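# Jog three axes to their home marks via teach pendant

## Task

Using the teach pendant, drive each of the three axes until it sits at its own home mark.

## Robot and tools

Robot: two six-joint arms, left_arm and right_arm, each with a five-finger hand (right_arm a right hand, left_arm its mirror). Joints from base outward: shoulder pan, shoulder lift, elbow (straight at 0), wrist 1, wrist 2, wrist 3. Bases in the scene frame: left_arm at (+0.043, +0.409, 0) m, right_arm at (-0.048, -0.336, 0) m, both nearly unrotated. A camera stand is fixed behind the arms. The two reference images (a left hand page) can be reopened with show_instructions, which takes no arguments and moves nothing.

Frames: the scene frame has its origin at table height, midway between the nominal bases; +z up, +x out over the table, left_arm on +y. Each arm's reported hand pose, velocities and Hand target are in that arm's own base frame. Offsets you send run along the Hand target's own axes. The hand point sits 0.05 m in front of the palm and 0.15 m out from the wrist face; its +z runs along the straight fingers, +y out of the palm, +x across the palm away from the thumb on the right hand (toward the thumb on the left hand). Fingertips reach about 0.06-0.07 m past it; a wrist bracket on the little-finger side can also strike things.

Row layout (28 numbers, each in [-1, 1], always all 28): left dx, dy, dz, rx, ry, rz; left thumb_turn, thumb_bend, index, middle, ring, little; left force_limit, speed; then the same 14 for the right arm. Pose numbers are offsets, not poses: 1.0 equals 0.6 m or 180 degrees, and rx, ry, rz form one rotation vector. Every row in an action counts from the Hand target at that action's start, so repeating an offset in a new action moves further. Six zeros re-request the current Hand target. Finger numbers are absolute targets: -1 open/straight, +1 closed; thumb_turn +1 puts the thumb opposite the fingers. force_limit maps -1..+1 to about 0..10 N at the fingertip (0..15 N for the two thumb motors); speed rises from near zero at -1 to full at +0.48 and stays full above. To leave a hand unchanged, repeat its last sent eight numbers (before any are sent, use hand_measured plus hand_force_limit and hand_speed). Close slowly (speed about -0.94 or lower) for a gentle touch.

execute_actions: actions is a list of actions; each action is up to 15 rows, one per 1/30 s step, the final row held to fill 15 steps. cameras optionally names cameras (cam_head_left, cam_head_right, cam_high, cam_low, cam_left_wrist, cam_right_wrist, or ["all"]); an empty actions list returns all images by default.

move: target is one 28-number row or a list of up to 15 rows, all offsets counted from the same starting Hand targets (not chained). speed is path top speed in m/s, 0.002-3.6, default 0.25 (turns up to twice that in rad/s), one value or one per target. blend, in m, rounds corners in a list; 0 stops at each target. stop_force, in N, 3-120, ends an arm's path when its wrist sensor feels that much push; don't rely on it while the hand turns, and leave it out when backing off a contact. zero (with stop_force only) re-zeroes the sensor first; blocking=false returns after about 0.5 s while the move continues (not allowed with stop_force). Paths are straight, ignore obstacles, and finish together; avoid routing a hand near its own base.

wait: seconds 0-10, holding last commands. stop: brakes a running move. zoom_image: camera plus region [x0, y0, x1, y1] in image pixels, at most 504 by 504, on the newest image. zero_wrist_force: arm is left_arm or right_arm. finished_scene: optional scene 1; it is final.

Results: end_effector_position (m), end_effector_quat_wxyz, velocities, Hand target (last commanded pose after clipping; next offsets start there), Joint positions and Joint torques, hand_measured, hand_stopped_by (moving, target, force, stalled, fault), hand_load_n (positive means pushed open), Wrist force and Wrist torque in the end effector's axes plus the peak since last shown. A move adds a move: line such as done, off_target, moving, held or fault, with limits=paced (pose clipped) or limits=held. A hand often settles short of Hand target; send the missing distance as a new offset. Orientation commands are clipped to 32 degrees from the measured orientation each step.

Cautions: the arms are stiff. Pressing even slightly past a firm surface, a net force near 150 N, or contact torque at a joint limit (130 N m big joints, 24.3 N m wrists) stops that arm for 10 s. Press pendant controls with a slow move and a low stop_force, then back off. Keep the arms and hands from touching each other; the clearance check is not guaranteed. Nothing may fall or be left off the table. Watch for MOTOR HOT; an OVER-TEMPERATURE FAULT brakes the arm for 30-60 s, so don't hold the arm outstretched or push toward unreachable poses.

Each tool is called after ">>>" by a JSON object that holds its "api" and its "payload".

Reference images:

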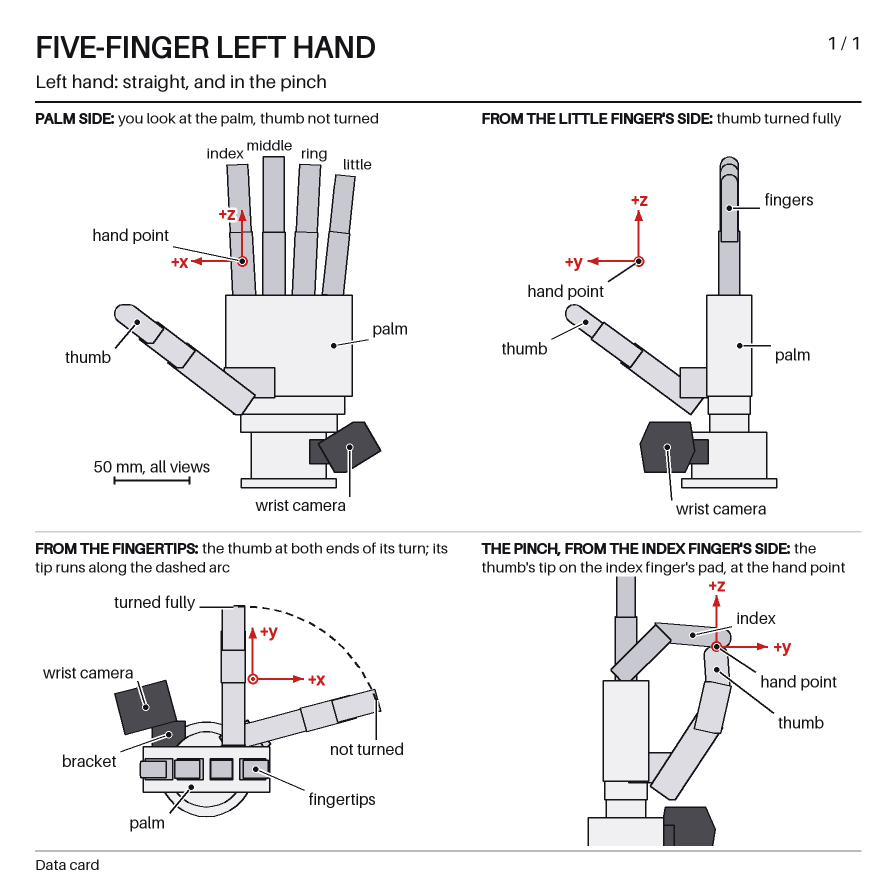

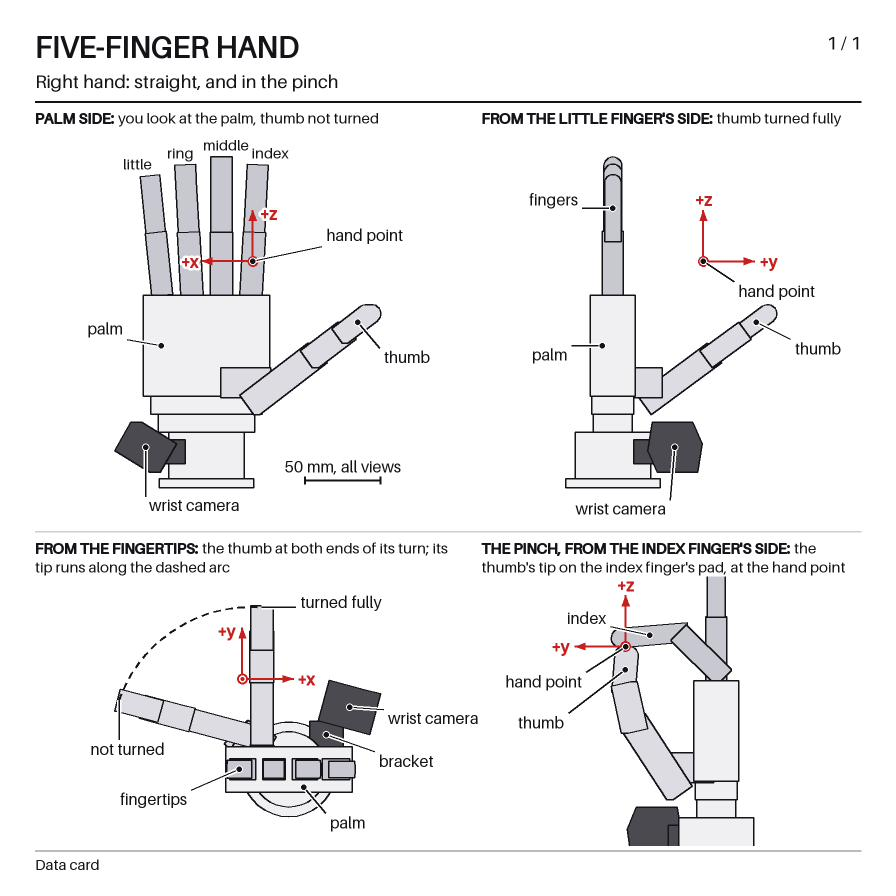

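## Session

>>> {"api": "execute_actions", "payload": {"actions": []}}

Scene clock: 0.00 s.
left_arm: end_effector_position=(+0.7818, -0.2852, +0.2249) hand_measured=(-1.000, -1.000, -1.000, -1.000, -1.000, -1.000) hand_load_n=(+0.0, +0.0, +0.0, +0.0, -0.5, +0.0) hand_stopped_by=(target, target, target, target, target, target) hand_force_limit=0.00 hand_speed=-0.80 end_effector_quat_wxyz=(+0.092, +0.968, +0.075, +0.219) | right_arm: end_effector_position=(+0.7002, -0.0582, +0.1664) hand_measured=(-1.000, -1.000, -1.000, -1.000, -1.000, -1.000) hand_load_n=(+0.0, +0.0, -0.5, +0.0, +0.0, +0.0) hand_stopped_by=(target, target, target, target, target, target) hand_force_limit=0.00 hand_speed=-0.80 end_effector_quat_wxyz=(+0.002, +0.508, +0.861, +0.021)
Joint positions: left_arm=[3.045 -2.575 -0.372 1.845 -1.468 1.294] | right_arm=[-0.323 -0.705 0.76 1.501 1.53 -0.827]
Joint velocities: within noise
Joint torques (N m): no reading
Wrist force (N): no reading
Wrist torque (N m): no reading
Wrist force, peak (N): no reading
Hand target: left_arm +0.7818, -0.2852, +0.2249; +0.092, +0.968, +0.075, +0.219 | right_arm +0.7002, -0.0582, +0.1664; +0.002, +0.508, +0.861, +0.021

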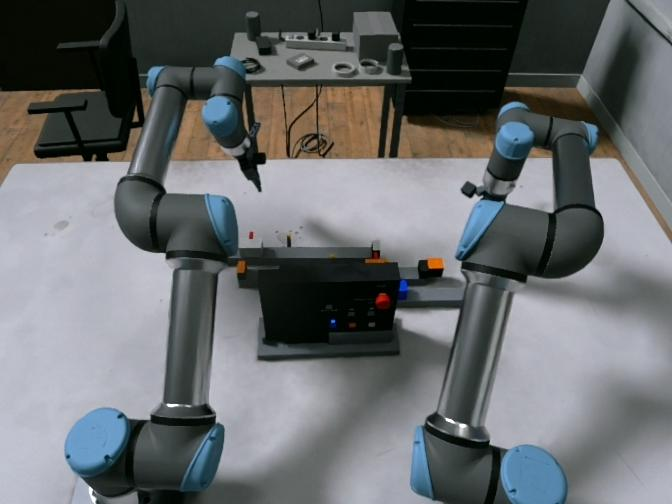

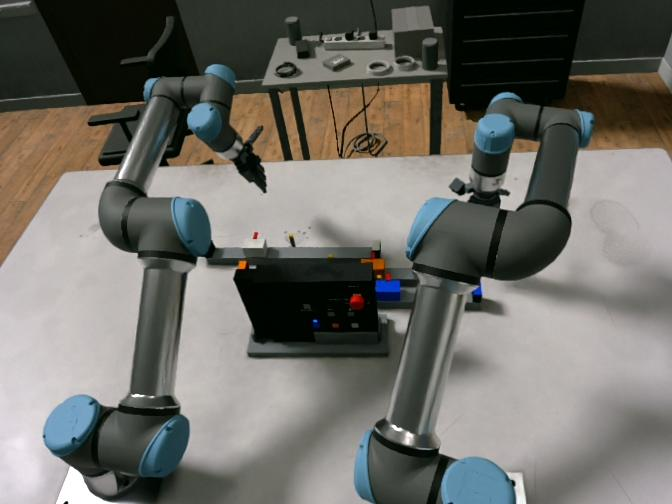

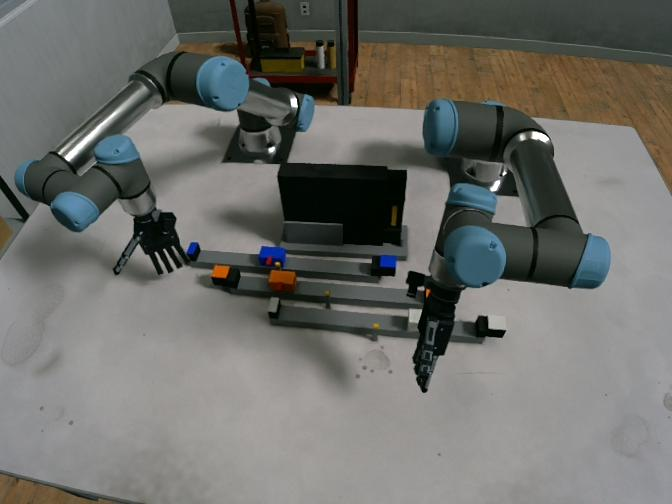

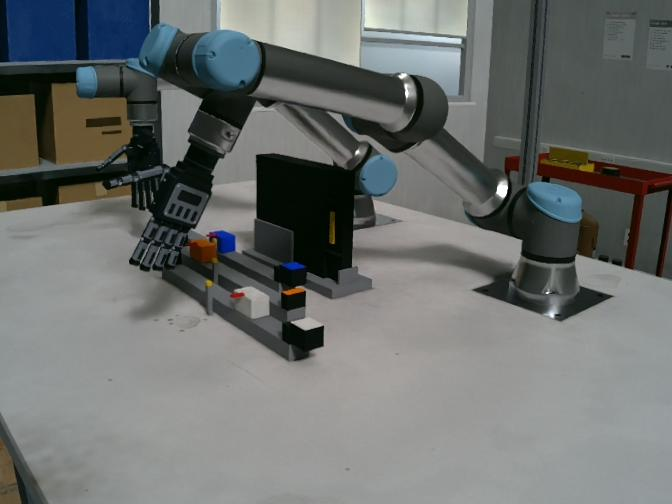

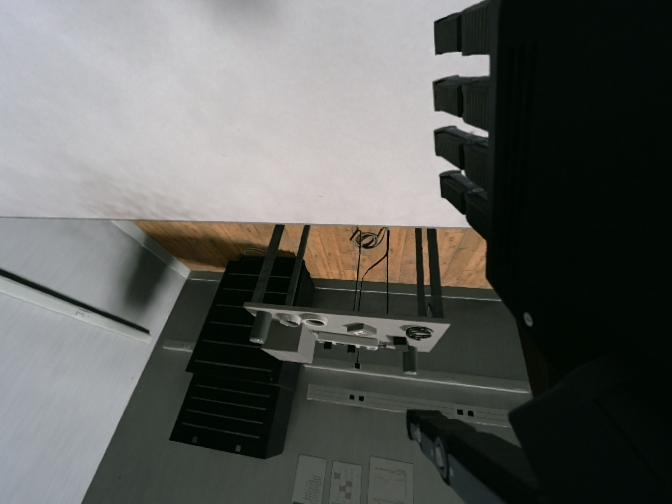

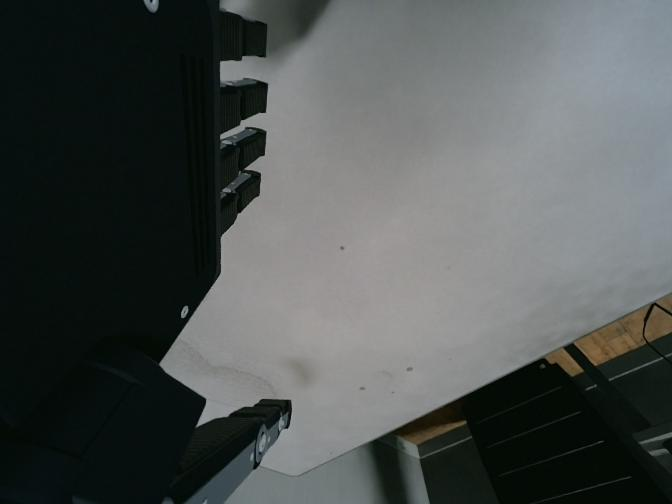

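>>> {"api": "zoom_image", "payload": {"camera": "cam_head_left", "region": [220, 210, 480, 370]}}

>>> {"api": "zoom_image", "payload": {"camera": "cam_head_right", "region": [200, 210, 490, 370]}}

>>> {"api": "zoom_image", "payload": {"camera": "cam_high", "region": [170, 150, 530, 390]}}

>>> {"api": "zoom_image", "payload": {"camera": "cam_low", "region": [120, 140, 400, 370]}}

Scaled by 1.938.

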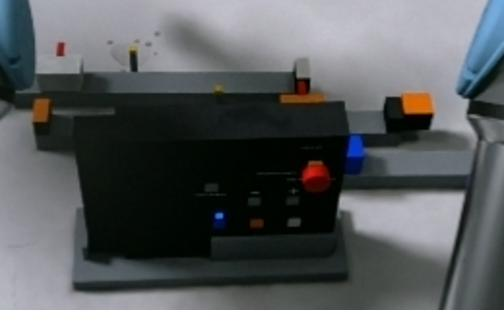

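Scaled by 1.738.

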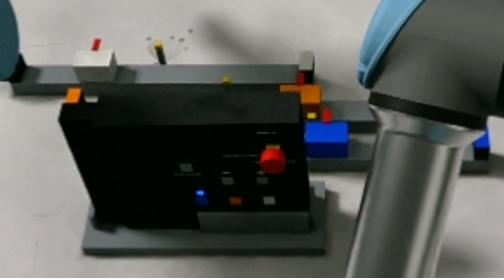

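Scaled by 1.400.

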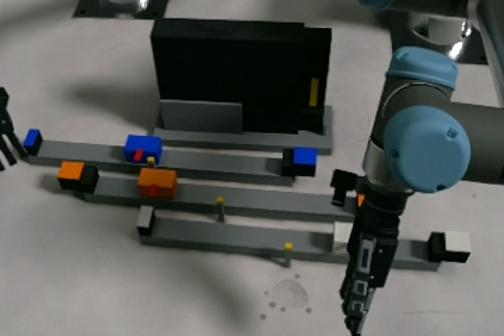

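Scaled by 1.800.

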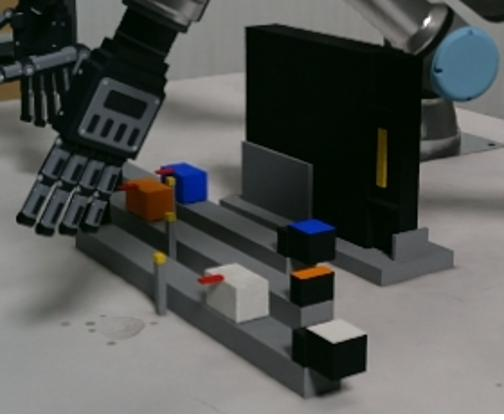

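>>> {"api": "zoom_image", "payload": {"camera": "cam_head_left", "region": [310, 270, 410, 345]}}

>>> {"api": "zoom_image", "payload": {"camera": "cam_head_right", "region": [290, 280, 390, 355]}}

>>> {"api": "zoom_image", "payload": {"camera": "cam_low", "region": [240, 140, 380, 310]}}

>>> {"api": "zoom_image", "payload": {"camera": "cam_high", "region": [270, 150, 420, 270]}}

Scaled by 5.040.

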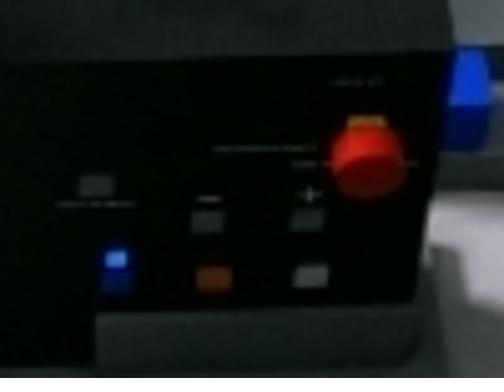

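Scaled by 5.040.

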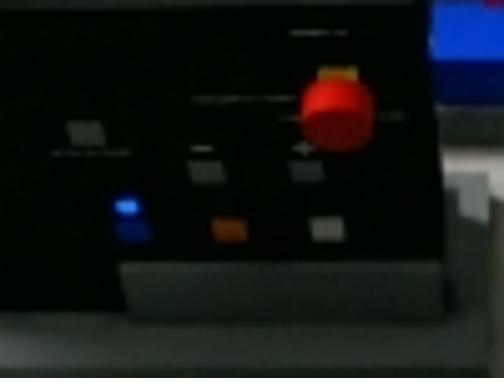

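Scaled by 2.965.

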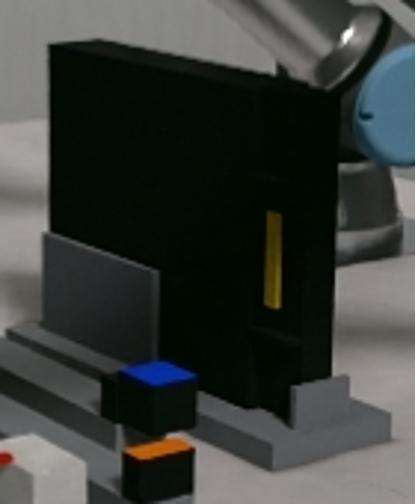

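Scaled by 3.360.

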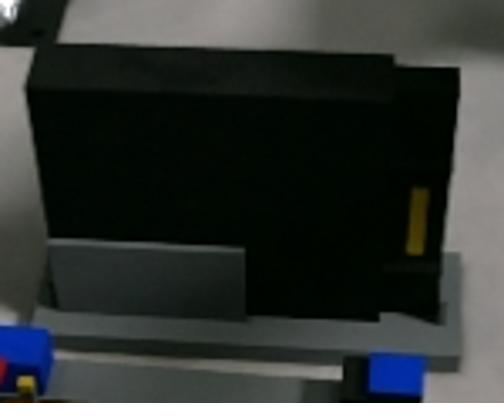

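>>> {"api": "move", "payload": {"target": [[0,0,0,0,0,0,-1,-1,-1,-1,-1,-1,0,-0.8,0.110,-0.029,-0.323,-0.0113,-0.0224,-0.0503,-1,-1,-1,-1,-1,-1,0,-0.8],[0,0,0,0,0,0,-1,-1,-1,-1,-1,-1,0,-0.8,0.676,-0.192,-0.319,-0.0526,-0.1043,-0.2345,-1,-1,-1,-1,-1,-1,0,-0.8],[0,0,0,0,0,0,-1,-1,-1,-1,-1,-1,0,-0.8,0.941,-0.334,-0.220,-0.0752,-0.149,-0.335,-1,-1,-1,-1,-1,-1,0,-0.8]], "blend": 0.04, "speed": 0.25, "cameras": ["all"]}}

Scene clock: 31.10 s.
left_arm: end_effector_position=(+0.7818, -0.2852, +0.2249) hand_measured=(-1.000, -1.000, -1.000, -1.000, -1.000, -1.000) hand_load_n=(+0.0, +0.0, +0.0, +0.5, +0.0, +0.0) hand_stopped_by=(target, target, target, target, target, target) hand_force_limit=0.00 hand_speed=-0.80 end_effector_quat_wxyz=(+0.092, +0.968, +0.075, +0.219) | right_arm: end_effector_position=(+0.2483, +0.3346, +0.3003) hand_measured=(-1.000, -1.000, -1.000, -1.000, -1.000, -1.000) hand_load_n=(+0.0, +0.0, +0.0, +0.0, +0.0, +0.0) hand_stopped_by=(target, target, target, target, target, target) hand_force_limit=0.00 hand_speed=-0.80 end_effector_quat_wxyz=(+0.259, +0.000, +0.966, +0.000)
Joint positions: left_arm=[3.045 -2.575 -0.372 1.845 -1.468 1.294] | right_arm=[0.756 -1.664 1.78 1.056 1.921 -0.887]
Joint torques (N m): left_arm=[1.95 59.2 20.68 -1.41 0.14 0.15] | right_arm=[5.95 -25.26 -11.75 0.82 0.33 -0.65]
Wrist force (N): left_arm=[0.0 -0.2 0.0] | right_arm=[-0.1 -0.1 -0.7]
Wrist torque (N m): left_arm=[-0.03 0.00 0.01] | right_arm=[0.01 0.02 0.01]
Wrist force, peak (N): left_arm=[0.0 -0.4 -0.2] | right_arm=[-0.8 0.5 2.1]
Hand target: left_arm +0.7818, -0.2852, +0.2249; +0.092, +0.968, +0.075, +0.219 | right_arm +0.2483, +0.3345, +0.3003; +0.259, +0.000, +0.966, +0.000
Off the commanded pose: left_arm 0.000 m, 0 deg | right_arm 0.000 m, 0 deg.
move: done

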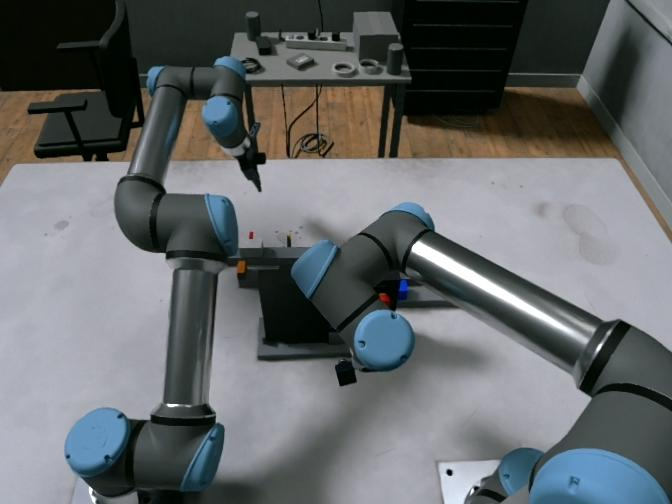

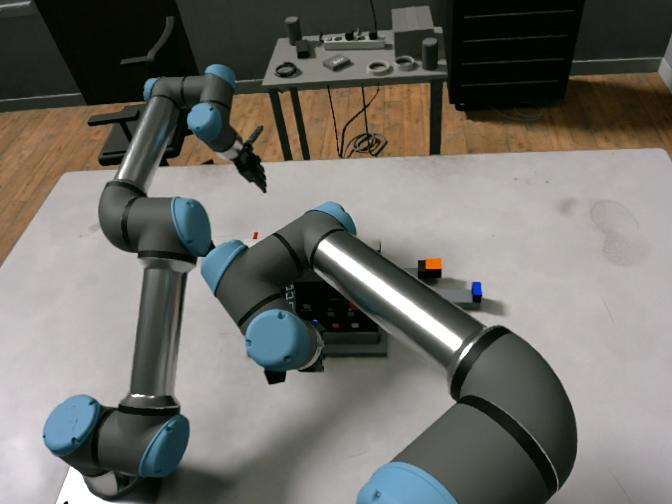

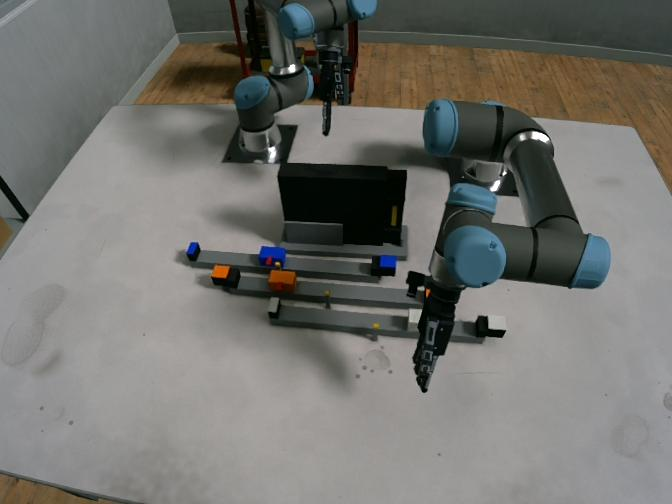

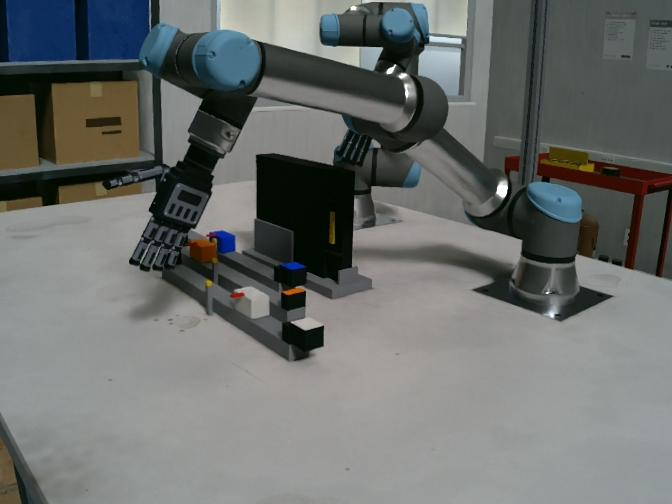

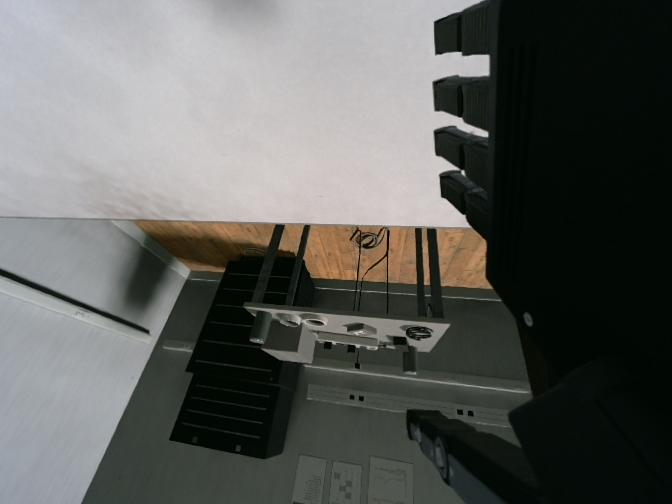

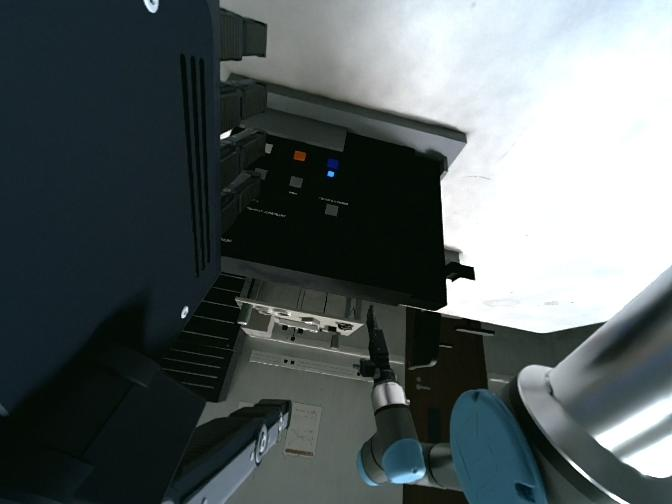

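>>> {"api": "zoom_image", "payload": {"camera": "cam_right_wrist", "region": [210, 70, 480, 310]}}

Scaled by 1.867.

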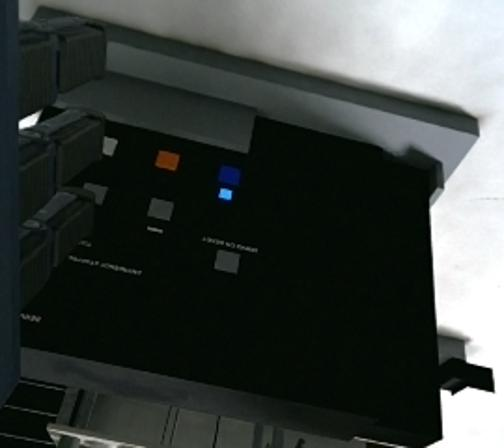

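>>> {"api": "move", "payload": {"target": [0,0,0,0,0,0,-1,-1,-1,-1,-1,-1,0,-0.8,0.1057,-0.0743,0.172,0.0833,0,0.1443,-1,-1,-1,-1,-1,-1,0,-0.8], "cameras": ["cam_right_wrist","cam_head_left"]}}

>>> {"api": "zoom_image", "payload": {"camera": "cam_right_wrist", "region": [210, 60, 500, 310]}}

Scene clock: 34.13 s.
left_arm: end_effector_position=(+0.7818, -0.2852, +0.2249) hand_measured=(-1.000, -1.000, -1.000, -1.000, -1.000, -1.000) hand_load_n=(+0.0, -0.5, +0.0, +0.0, +0.0, +0.0) hand_stopped_by=(target, target, target, target, target, target) hand_force_limit=0.00 hand_speed=-0.80 end_effector_quat_wxyz=(+0.092, +0.968, +0.075, +0.219) | right_arm: end_effector_position=(+0.2451, +0.2900, +0.1792) hand_measured=(-1.000, -1.000, -1.000, -1.000, -1.000, -1.000) hand_load_n=(+0.0, +0.0, +0.0, +0.0, +0.0, +0.0) hand_stopped_by=(target, target, target, target, target, target) hand_force_limit=0.00 hand_speed=-0.80 end_effector_quat_wxyz=(+0.250, +0.250, +0.933, -0.067)
Joint positions: left_arm=[3.045 -2.575 -0.372 1.845 -1.468 1.294] | right_arm=[0.888 -1.442 1.961 0.959 2.088 -0.185]
Joint torques (N m): left_arm=[1.18 58.62 20.02 -1.41 0.2 0.25] | right_arm=[-4.63 -19.48 -21.29 3.04 -1.33 1.96]
Wrist force (N): left_arm=[-0.1 0.1 0.1] | right_arm=[0.5 -0.5 -1.0]
Wrist torque (N m): left_arm=[0.00 0.01 -0.01] | right_arm=[-0.03 -0.07 -0.01]
Wrist force, peak (N): left_arm=[-0.4 -0.2 -0.2] | right_arm=[-0.7 -0.3 -1.6]
Hand target: left_arm +0.7818, -0.2852, +0.2249; +0.092, +0.968, +0.075, +0.219 | right_arm +0.2451, +0.2900, +0.1792; +0.250, +0.250, +0.933, -0.067
Off the commanded pose: left_arm 0.000 m, 0 deg | right_arm 0.000 m, 0 deg.
move: done
Images, in order (width x height): cam_head_left 672x504, cam_right_wrist 672x504.

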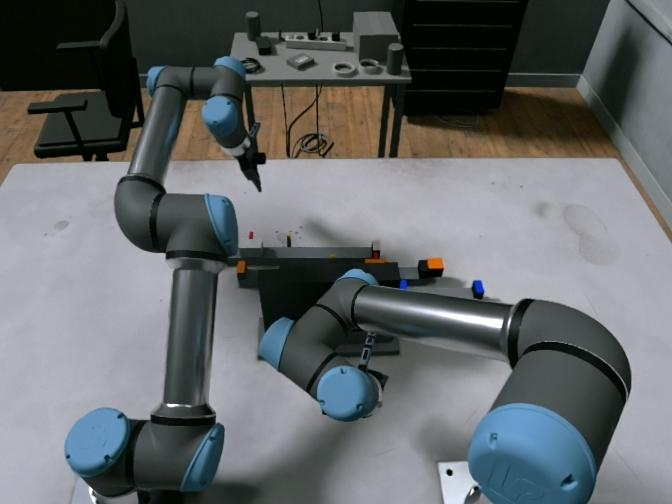

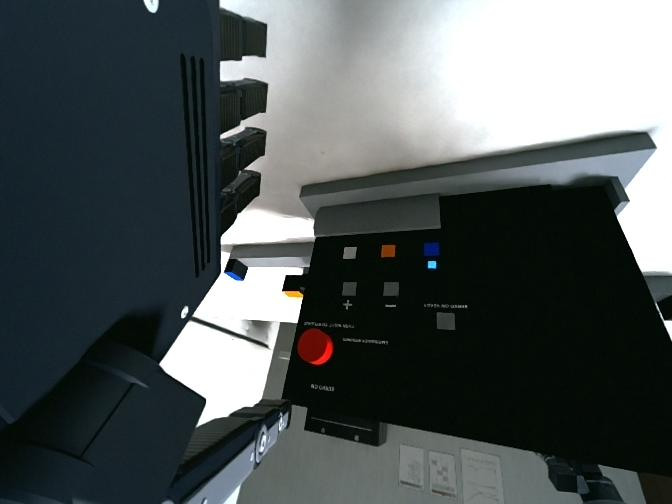

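Scaled by 1.738.

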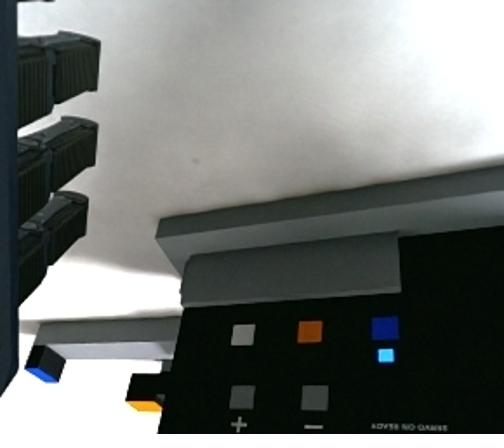

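>>> {"api": "zoom_image", "payload": {"camera": "cam_right_wrist", "region": [290, 280, 480, 400]}}

>>> {"api": "zoom_image", "payload": {"camera": "cam_right_wrist", "region": [290, 310, 400, 400]}}

Scaled by 2.653.

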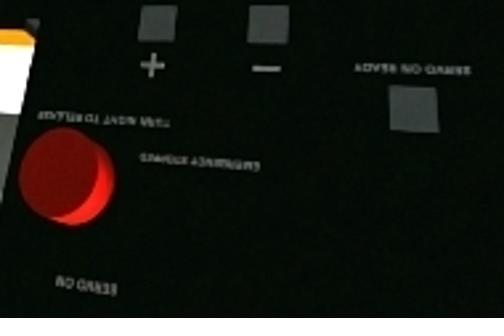

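Scaled by 4.582.

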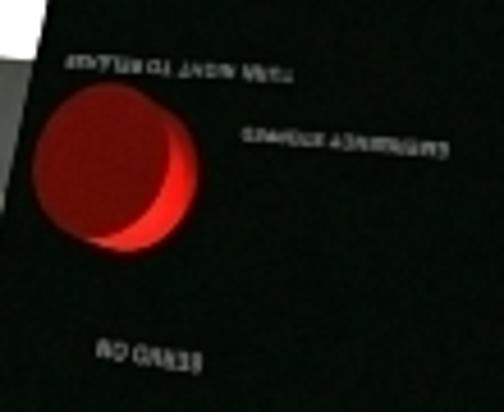

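>>> {"api": "wait", "payload": {"seconds": 0.4, "cameras": ["cam_right_wrist"]}}

>>> {"api": "zoom_image", "payload": {"camera": "cam_right_wrist", "region": [280, 220, 480, 400]}}

Scene clock: 35.33 s.
left_arm: end_effector_position=(+0.7818, -0.2852, +0.2249) hand_measured=(-1.000, -1.000, -1.000, -1.000, -1.000, -1.000) hand_load_n=(+0.0, +0.0, +0.0, +0.0, +0.0, +0.0) hand_stopped_by=(target, target, target, target, target, target) hand_force_limit=0.00 hand_speed=-0.80 end_effector_quat_wxyz=(+0.092, +0.968, +0.075, +0.219) | right_arm: end_effector_position=(+0.2451, +0.2900, +0.1792) hand_measured=(-1.000, -1.000, -1.000, -1.000, -1.000, -1.000) hand_load_n=(+0.0, +0.0, +0.0, +0.0, +0.0, +0.0) hand_stopped_by=(target, target, target, target, target, target) hand_force_limit=0.00 hand_speed=-0.80 end_effector_quat_wxyz=(+0.250, +0.250, +0.933, -0.067)
Joint positions: left_arm=[3.045 -2.575 -0.372 1.845 -1.468 1.294] | right_arm=[0.888 -1.442 1.961 0.959 2.088 -0.185]
Joint torques (N m): left_arm=[1.6 59.37 20.94 -1.52 0.29 0.24] | right_arm=[-4.4 -10.62 -25.08 1.44 -1.47 1.94]
Wrist force (N): left_arm=[-0.1 -0.1 0.0] | right_arm=[0.3 -0.3 -0.7]
Wrist torque (N m): left_arm=[-0.02 0.02 0.00] | right_arm=[-0.02 -0.06 -0.07]
Wrist force, peak (N): left_arm=[0.0 -0.4 -0.1] | right_arm=[0.0 -0.3 -1.0]
Hand target: left_arm +0.7818, -0.2852, +0.2249; +0.092, +0.968, +0.075, +0.219 | right_arm +0.2451, +0.2900, +0.1792; +0.250, +0.250, +0.933, -0.067
Off the commanded pose: left_arm 0.000 m, 0 deg | right_arm 0.000 m, 0 deg.
wait: 0.40 s; at rest from the start
Images, in order (width x height): cam_right_wrist 672x504.

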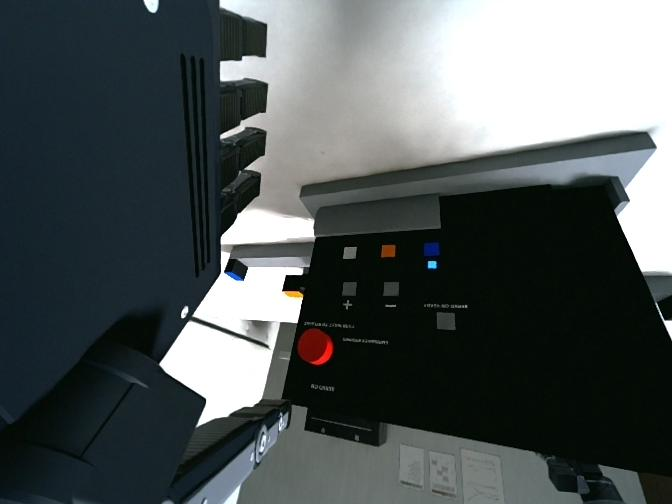

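Scaled by 2.520.

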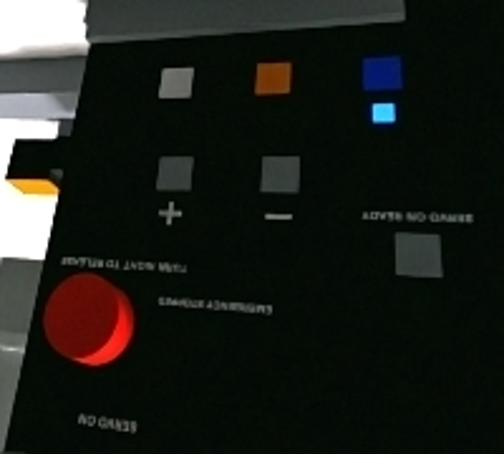

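>>> {"api": "wait", "payload": {"seconds": 0.3, "cameras": ["cam_right_wrist"]}}

>>> {"api": "zoom_image", "payload": {"camera": "cam_right_wrist", "region": [280, 320, 360, 400]}}

>>> {"api": "wait", "payload": {"seconds": 0.5, "cameras": ["cam_right_wrist"]}}

>>> {"api": "zoom_image", "payload": {"camera": "cam_right_wrist", "region": [280, 320, 360, 400]}}

Scene clock: 36.80 s.
left_arm: end_effector_position=(+0.7818, -0.2852, +0.2249) hand_measured=(-1.000, -1.000, -1.000, -1.000, -1.000, -1.000) hand_load_n=(+0.0, +0.0, +0.0, +0.0, +0.0, +0.0) hand_stopped_by=(target, target, target, target, target, target) hand_force_limit=0.00 hand_speed=-0.80 end_effector_quat_wxyz=(+0.092, +0.968, +0.075, +0.219) | right_arm: end_effector_position=(+0.2451, +0.2900, +0.1792) hand_measured=(-1.000, -1.000, -1.000, -1.000, -1.000, -1.000) hand_load_n=(+0.0, +0.0, +0.0, +0.0, +0.0, +0.0) hand_stopped_by=(target, target, target, target, target, target) hand_force_limit=0.00 hand_speed=-0.80 end_effector_quat_wxyz=(+0.250, +0.250, +0.933, -0.067)
Joint positions: left_arm=[3.045 -2.575 -0.372 1.845 -1.468 1.294] | right_arm=[0.888 -1.442 1.961 0.959 2.088 -0.185]
Joint torques (N m): left_arm=[1.55 60.12 19.81 -1.47 0.28 0.16] | right_arm=[-5.49 -10.89 -23.44 1.5 -1.72 2.08]
Wrist force (N): left_arm=[0.0 -0.1 0.0] | right_arm=[0.1 0.0 -0.8]
Wrist torque (N m): left_arm=[-0.02 0.00 0.00] | right_arm=[0.04 -0.02 -0.07]
Wrist force, peak (N): left_arm=[-0.4 -0.2 -0.3] | right_arm=[0.0 -0.1 -1.1]
Hand target: left_arm +0.7818, -0.2852, +0.2249; +0.092, +0.968, +0.075, +0.219 | right_arm +0.2451, +0.2900, +0.1792; +0.250, +0.250, +0.933, -0.067
Off the commanded pose: left_arm 0.000 m, 0 deg | right_arm 0.000 m, 0 deg.
wait: 0.30 s; at rest from the start
Images, in order (width x height): cam_right_wrist 672x504.

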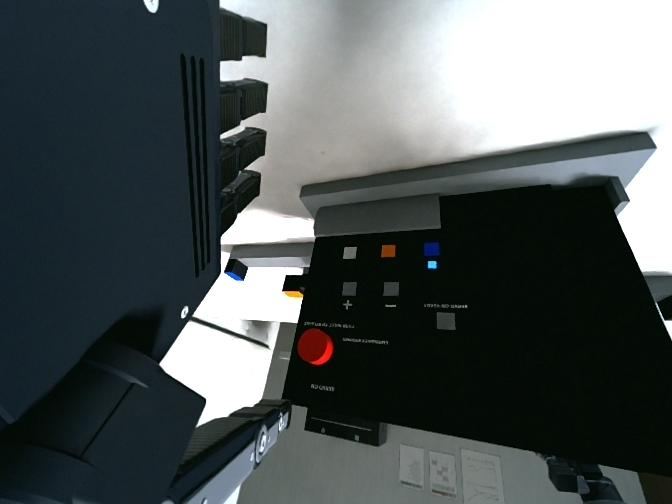

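Scaled by 6.300.

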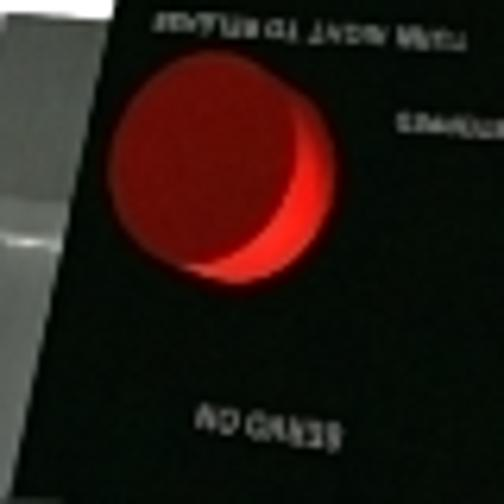

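Scene clock: 37.30 s.
left_arm: end_effector_position=(+0.7818, -0.2852, +0.2249) hand_measured=(-1.000, -1.000, -1.000, -1.000, -1.000, -1.000) hand_load_n=(+0.0, +0.0, +0.0, +0.0, +0.0, +0.0) hand_stopped_by=(target, target, target, target, target, target) hand_force_limit=0.00 hand_speed=-0.80 end_effector_quat_wxyz=(+0.092, +0.968, +0.075, +0.219) | right_arm: end_effector_position=(+0.2451, +0.2900, +0.1792) hand_measured=(-1.000, -1.000, -1.000, -1.000, -1.000, -1.000) hand_load_n=(+0.0, +0.0, -0.5, +0.0, +0.0, +0.0) hand_stopped_by=(target, target, target, target, target, target) hand_force_limit=0.00 hand_speed=-0.80 end_effector_quat_wxyz=(+0.250, +0.250, +0.933, -0.067)
Joint positions: left_arm=[3.045 -2.575 -0.372 1.845 -1.468 1.294] | right_arm=[0.888 -1.442 1.961 0.959 2.088 -0.185]
Joint torques (N m): left_arm=[2.21 59.46 20.37 -1.46 0.42 0.11] | right_arm=[-4.39 -11 -24.08 1.28 -1.59 1.86]
Wrist force (N): left_arm=[-0.1 -0.1 -0.1] | right_arm=[0.2 -0.2 -0.8]
Wrist torque (N m): left_arm=[0.00 0.01 0.00] | right_arm=[0.00 -0.04 -0.07]
Wrist force, peak (N): left_arm=[0.0 -0.3 0.1] | right_arm=[0.3 -0.4 -1.0]
Hand target: left_arm +0.7818, -0.2852, +0.2249; +0.092, +0.968, +0.075, +0.219 | right_arm +0.2451, +0.2900, +0.1792; +0.250, +0.250, +0.933, -0.067
Off the commanded pose: left_arm 0.000 m, 0 deg | right_arm 0.000 m, 0 deg.
wait: 0.50 s; at rest by 0.17 s
Images, in order (width x height): cam_right_wrist 672x504.

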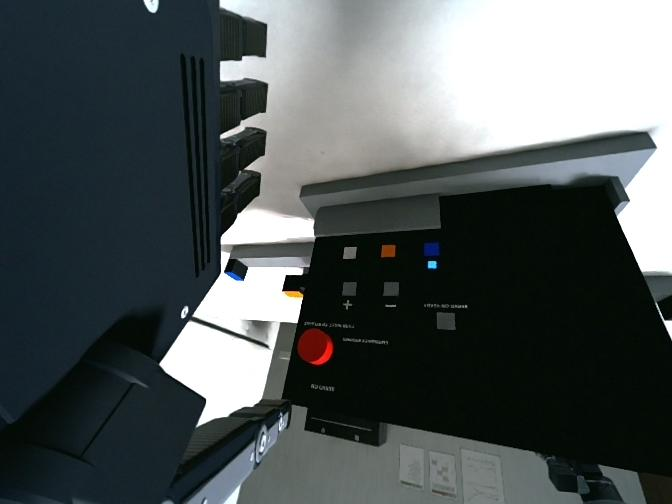

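Scaled by 6.300.

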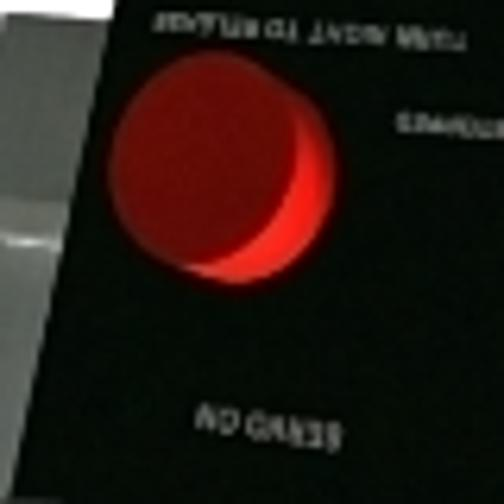

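>>> {"api": "move", "payload": {"target": [-0.5227,-0.0705,-0.174,-0.400,-0.090,0.805,-1,-1,-1,-1,-1,-1,0,-0.8,0,0,0,0,0,0,-1,-1,-1,-1,-1,-1,0,-0.8], "speed": 0.4, "cameras": ["all"]}}

Scene clock: 53.33 s.
left_arm: end_effector_position=(+0.4517, -0.2873, +0.1801) hand_measured=(-1.000, -1.000, -1.000, -1.000, -1.000, -1.000) hand_load_n=(+0.0, +0.0, +0.0, +0.0, +0.0, +0.0) hand_stopped_by=(target, target, target, target, target, target) hand_force_limit=0.00 hand_speed=-0.80 end_effector_quat_wxyz=(-0.252, -0.194, +0.947, -0.052) | right_arm: end_effector_position=(+0.2451, +0.2900, +0.1792) hand_measured=(-1.000, -1.000, -1.000, -1.000, -1.000, -1.000) hand_load_n=(+0.0, +0.0, +0.0, +0.0, +0.0, +0.0) hand_stopped_by=(target, target, target, target, target, target) hand_force_limit=0.00 hand_speed=-0.80 end_effector_quat_wxyz=(+0.250, +0.250, +0.933, -0.067)
Joint positions: left_arm=[2.908 -2.598 -0.651 1.247 -1.27 4.141] | right_arm=[0.888 -1.442 1.961 0.959 2.088 -0.185]
Joint torques (N m): left_arm=[0.08 46.49 21.17 -3.9 0.76 0.96] | right_arm=[-5.3 -15.93 -22.36 1.44 -1.54 -0.7]
Wrist force (N): left_arm=[-0.1 0.3 -0.6] | right_arm=[-0.2 -0.5 -0.8]
Wrist torque (N m): left_arm=[0.09 0.02 0.01] | right_arm=[-0.04 0.02 -0.10]
Wrist force, peak (N): left_arm=[0.7 0.0 0.0] | right_arm=[0.3 -0.2 -1.2]
Hand target: left_arm +0.4516, -0.2873, +0.1800; -0.252, -0.194, +0.947, -0.052 | right_arm +0.2451, +0.2900, +0.1792; +0.250, +0.250, +0.933, -0.067
Off the commanded pose: left_arm 0.000 m, 0 deg | right_arm 0.000 m, 0 deg.
move: done

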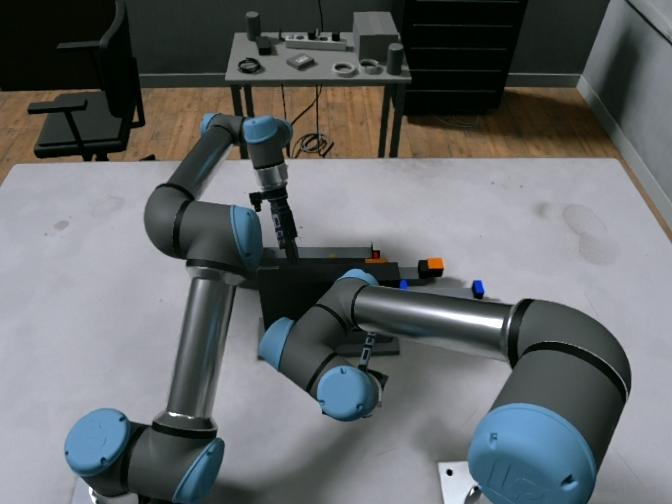

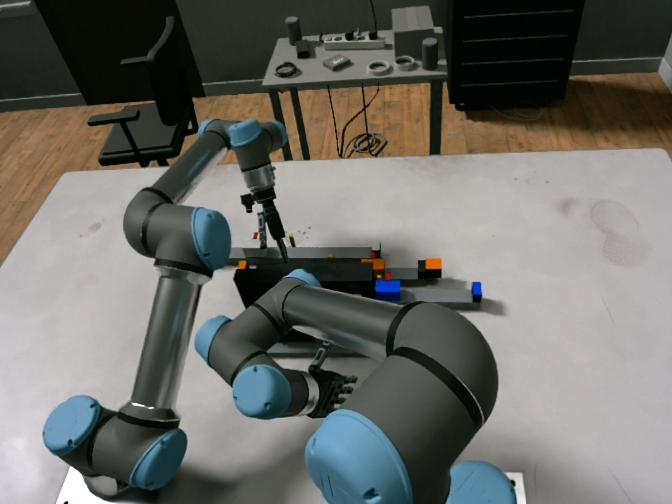

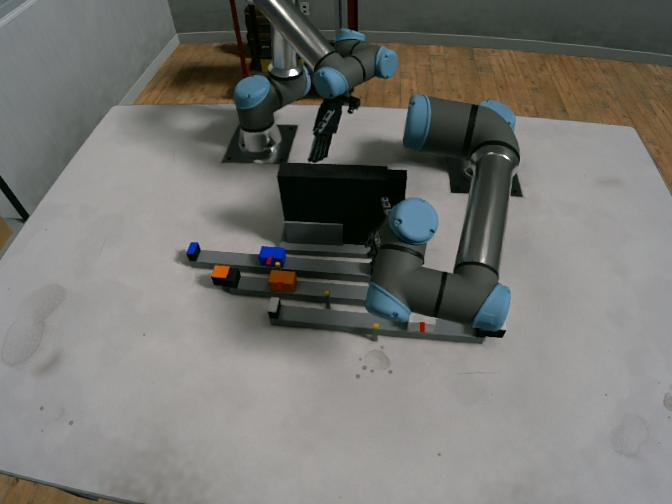

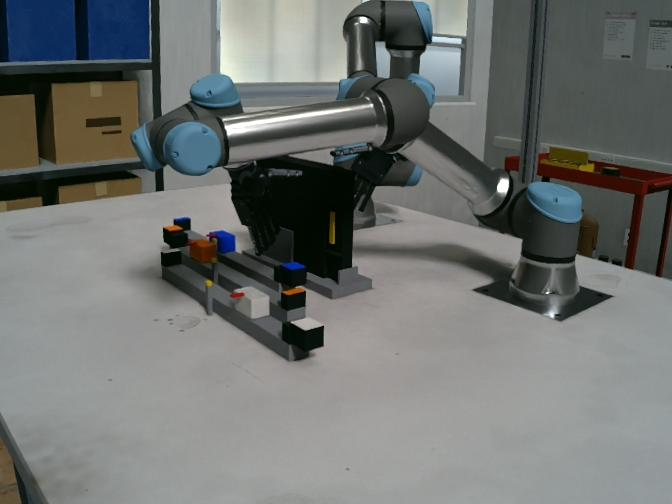

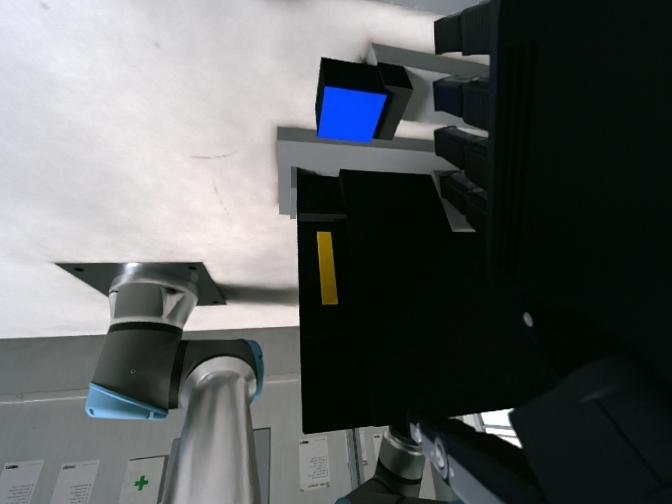

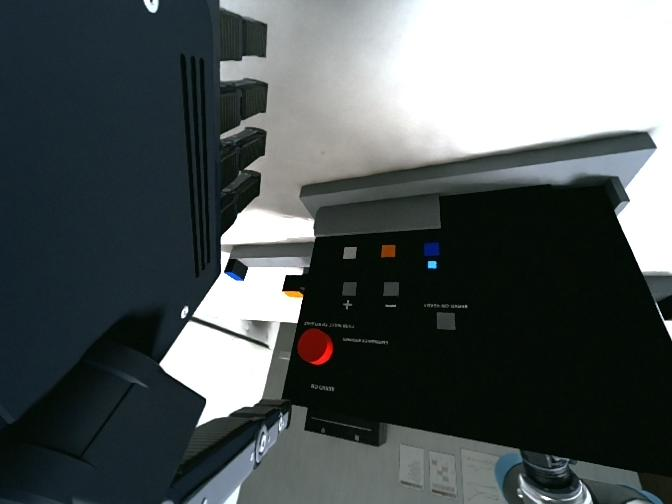

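>>> {"api": "zoom_image", "payload": {"camera": "cam_left_wrist", "region": [260, 30, 500, 440]}}

>>> {"api": "zoom_image", "payload": {"camera": "cam_high", "region": [170, 210, 520, 350]}}

>>> {"api": "zoom_image", "payload": {"camera": "cam_low", "region": [150, 140, 400, 370]}}

Scaled by 1.229.

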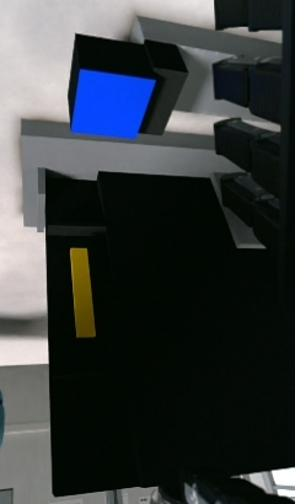

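Scaled by 1.440.

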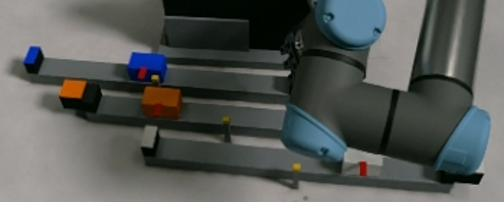

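Scaled by 2.016.

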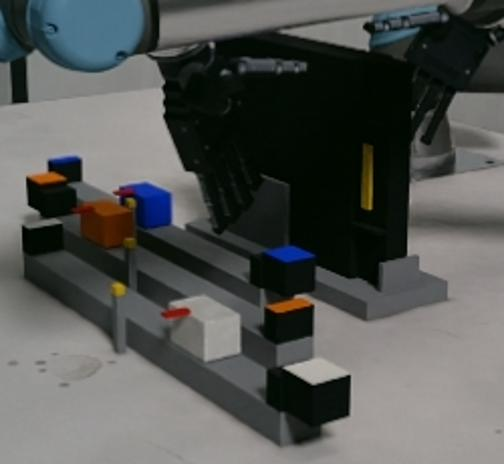

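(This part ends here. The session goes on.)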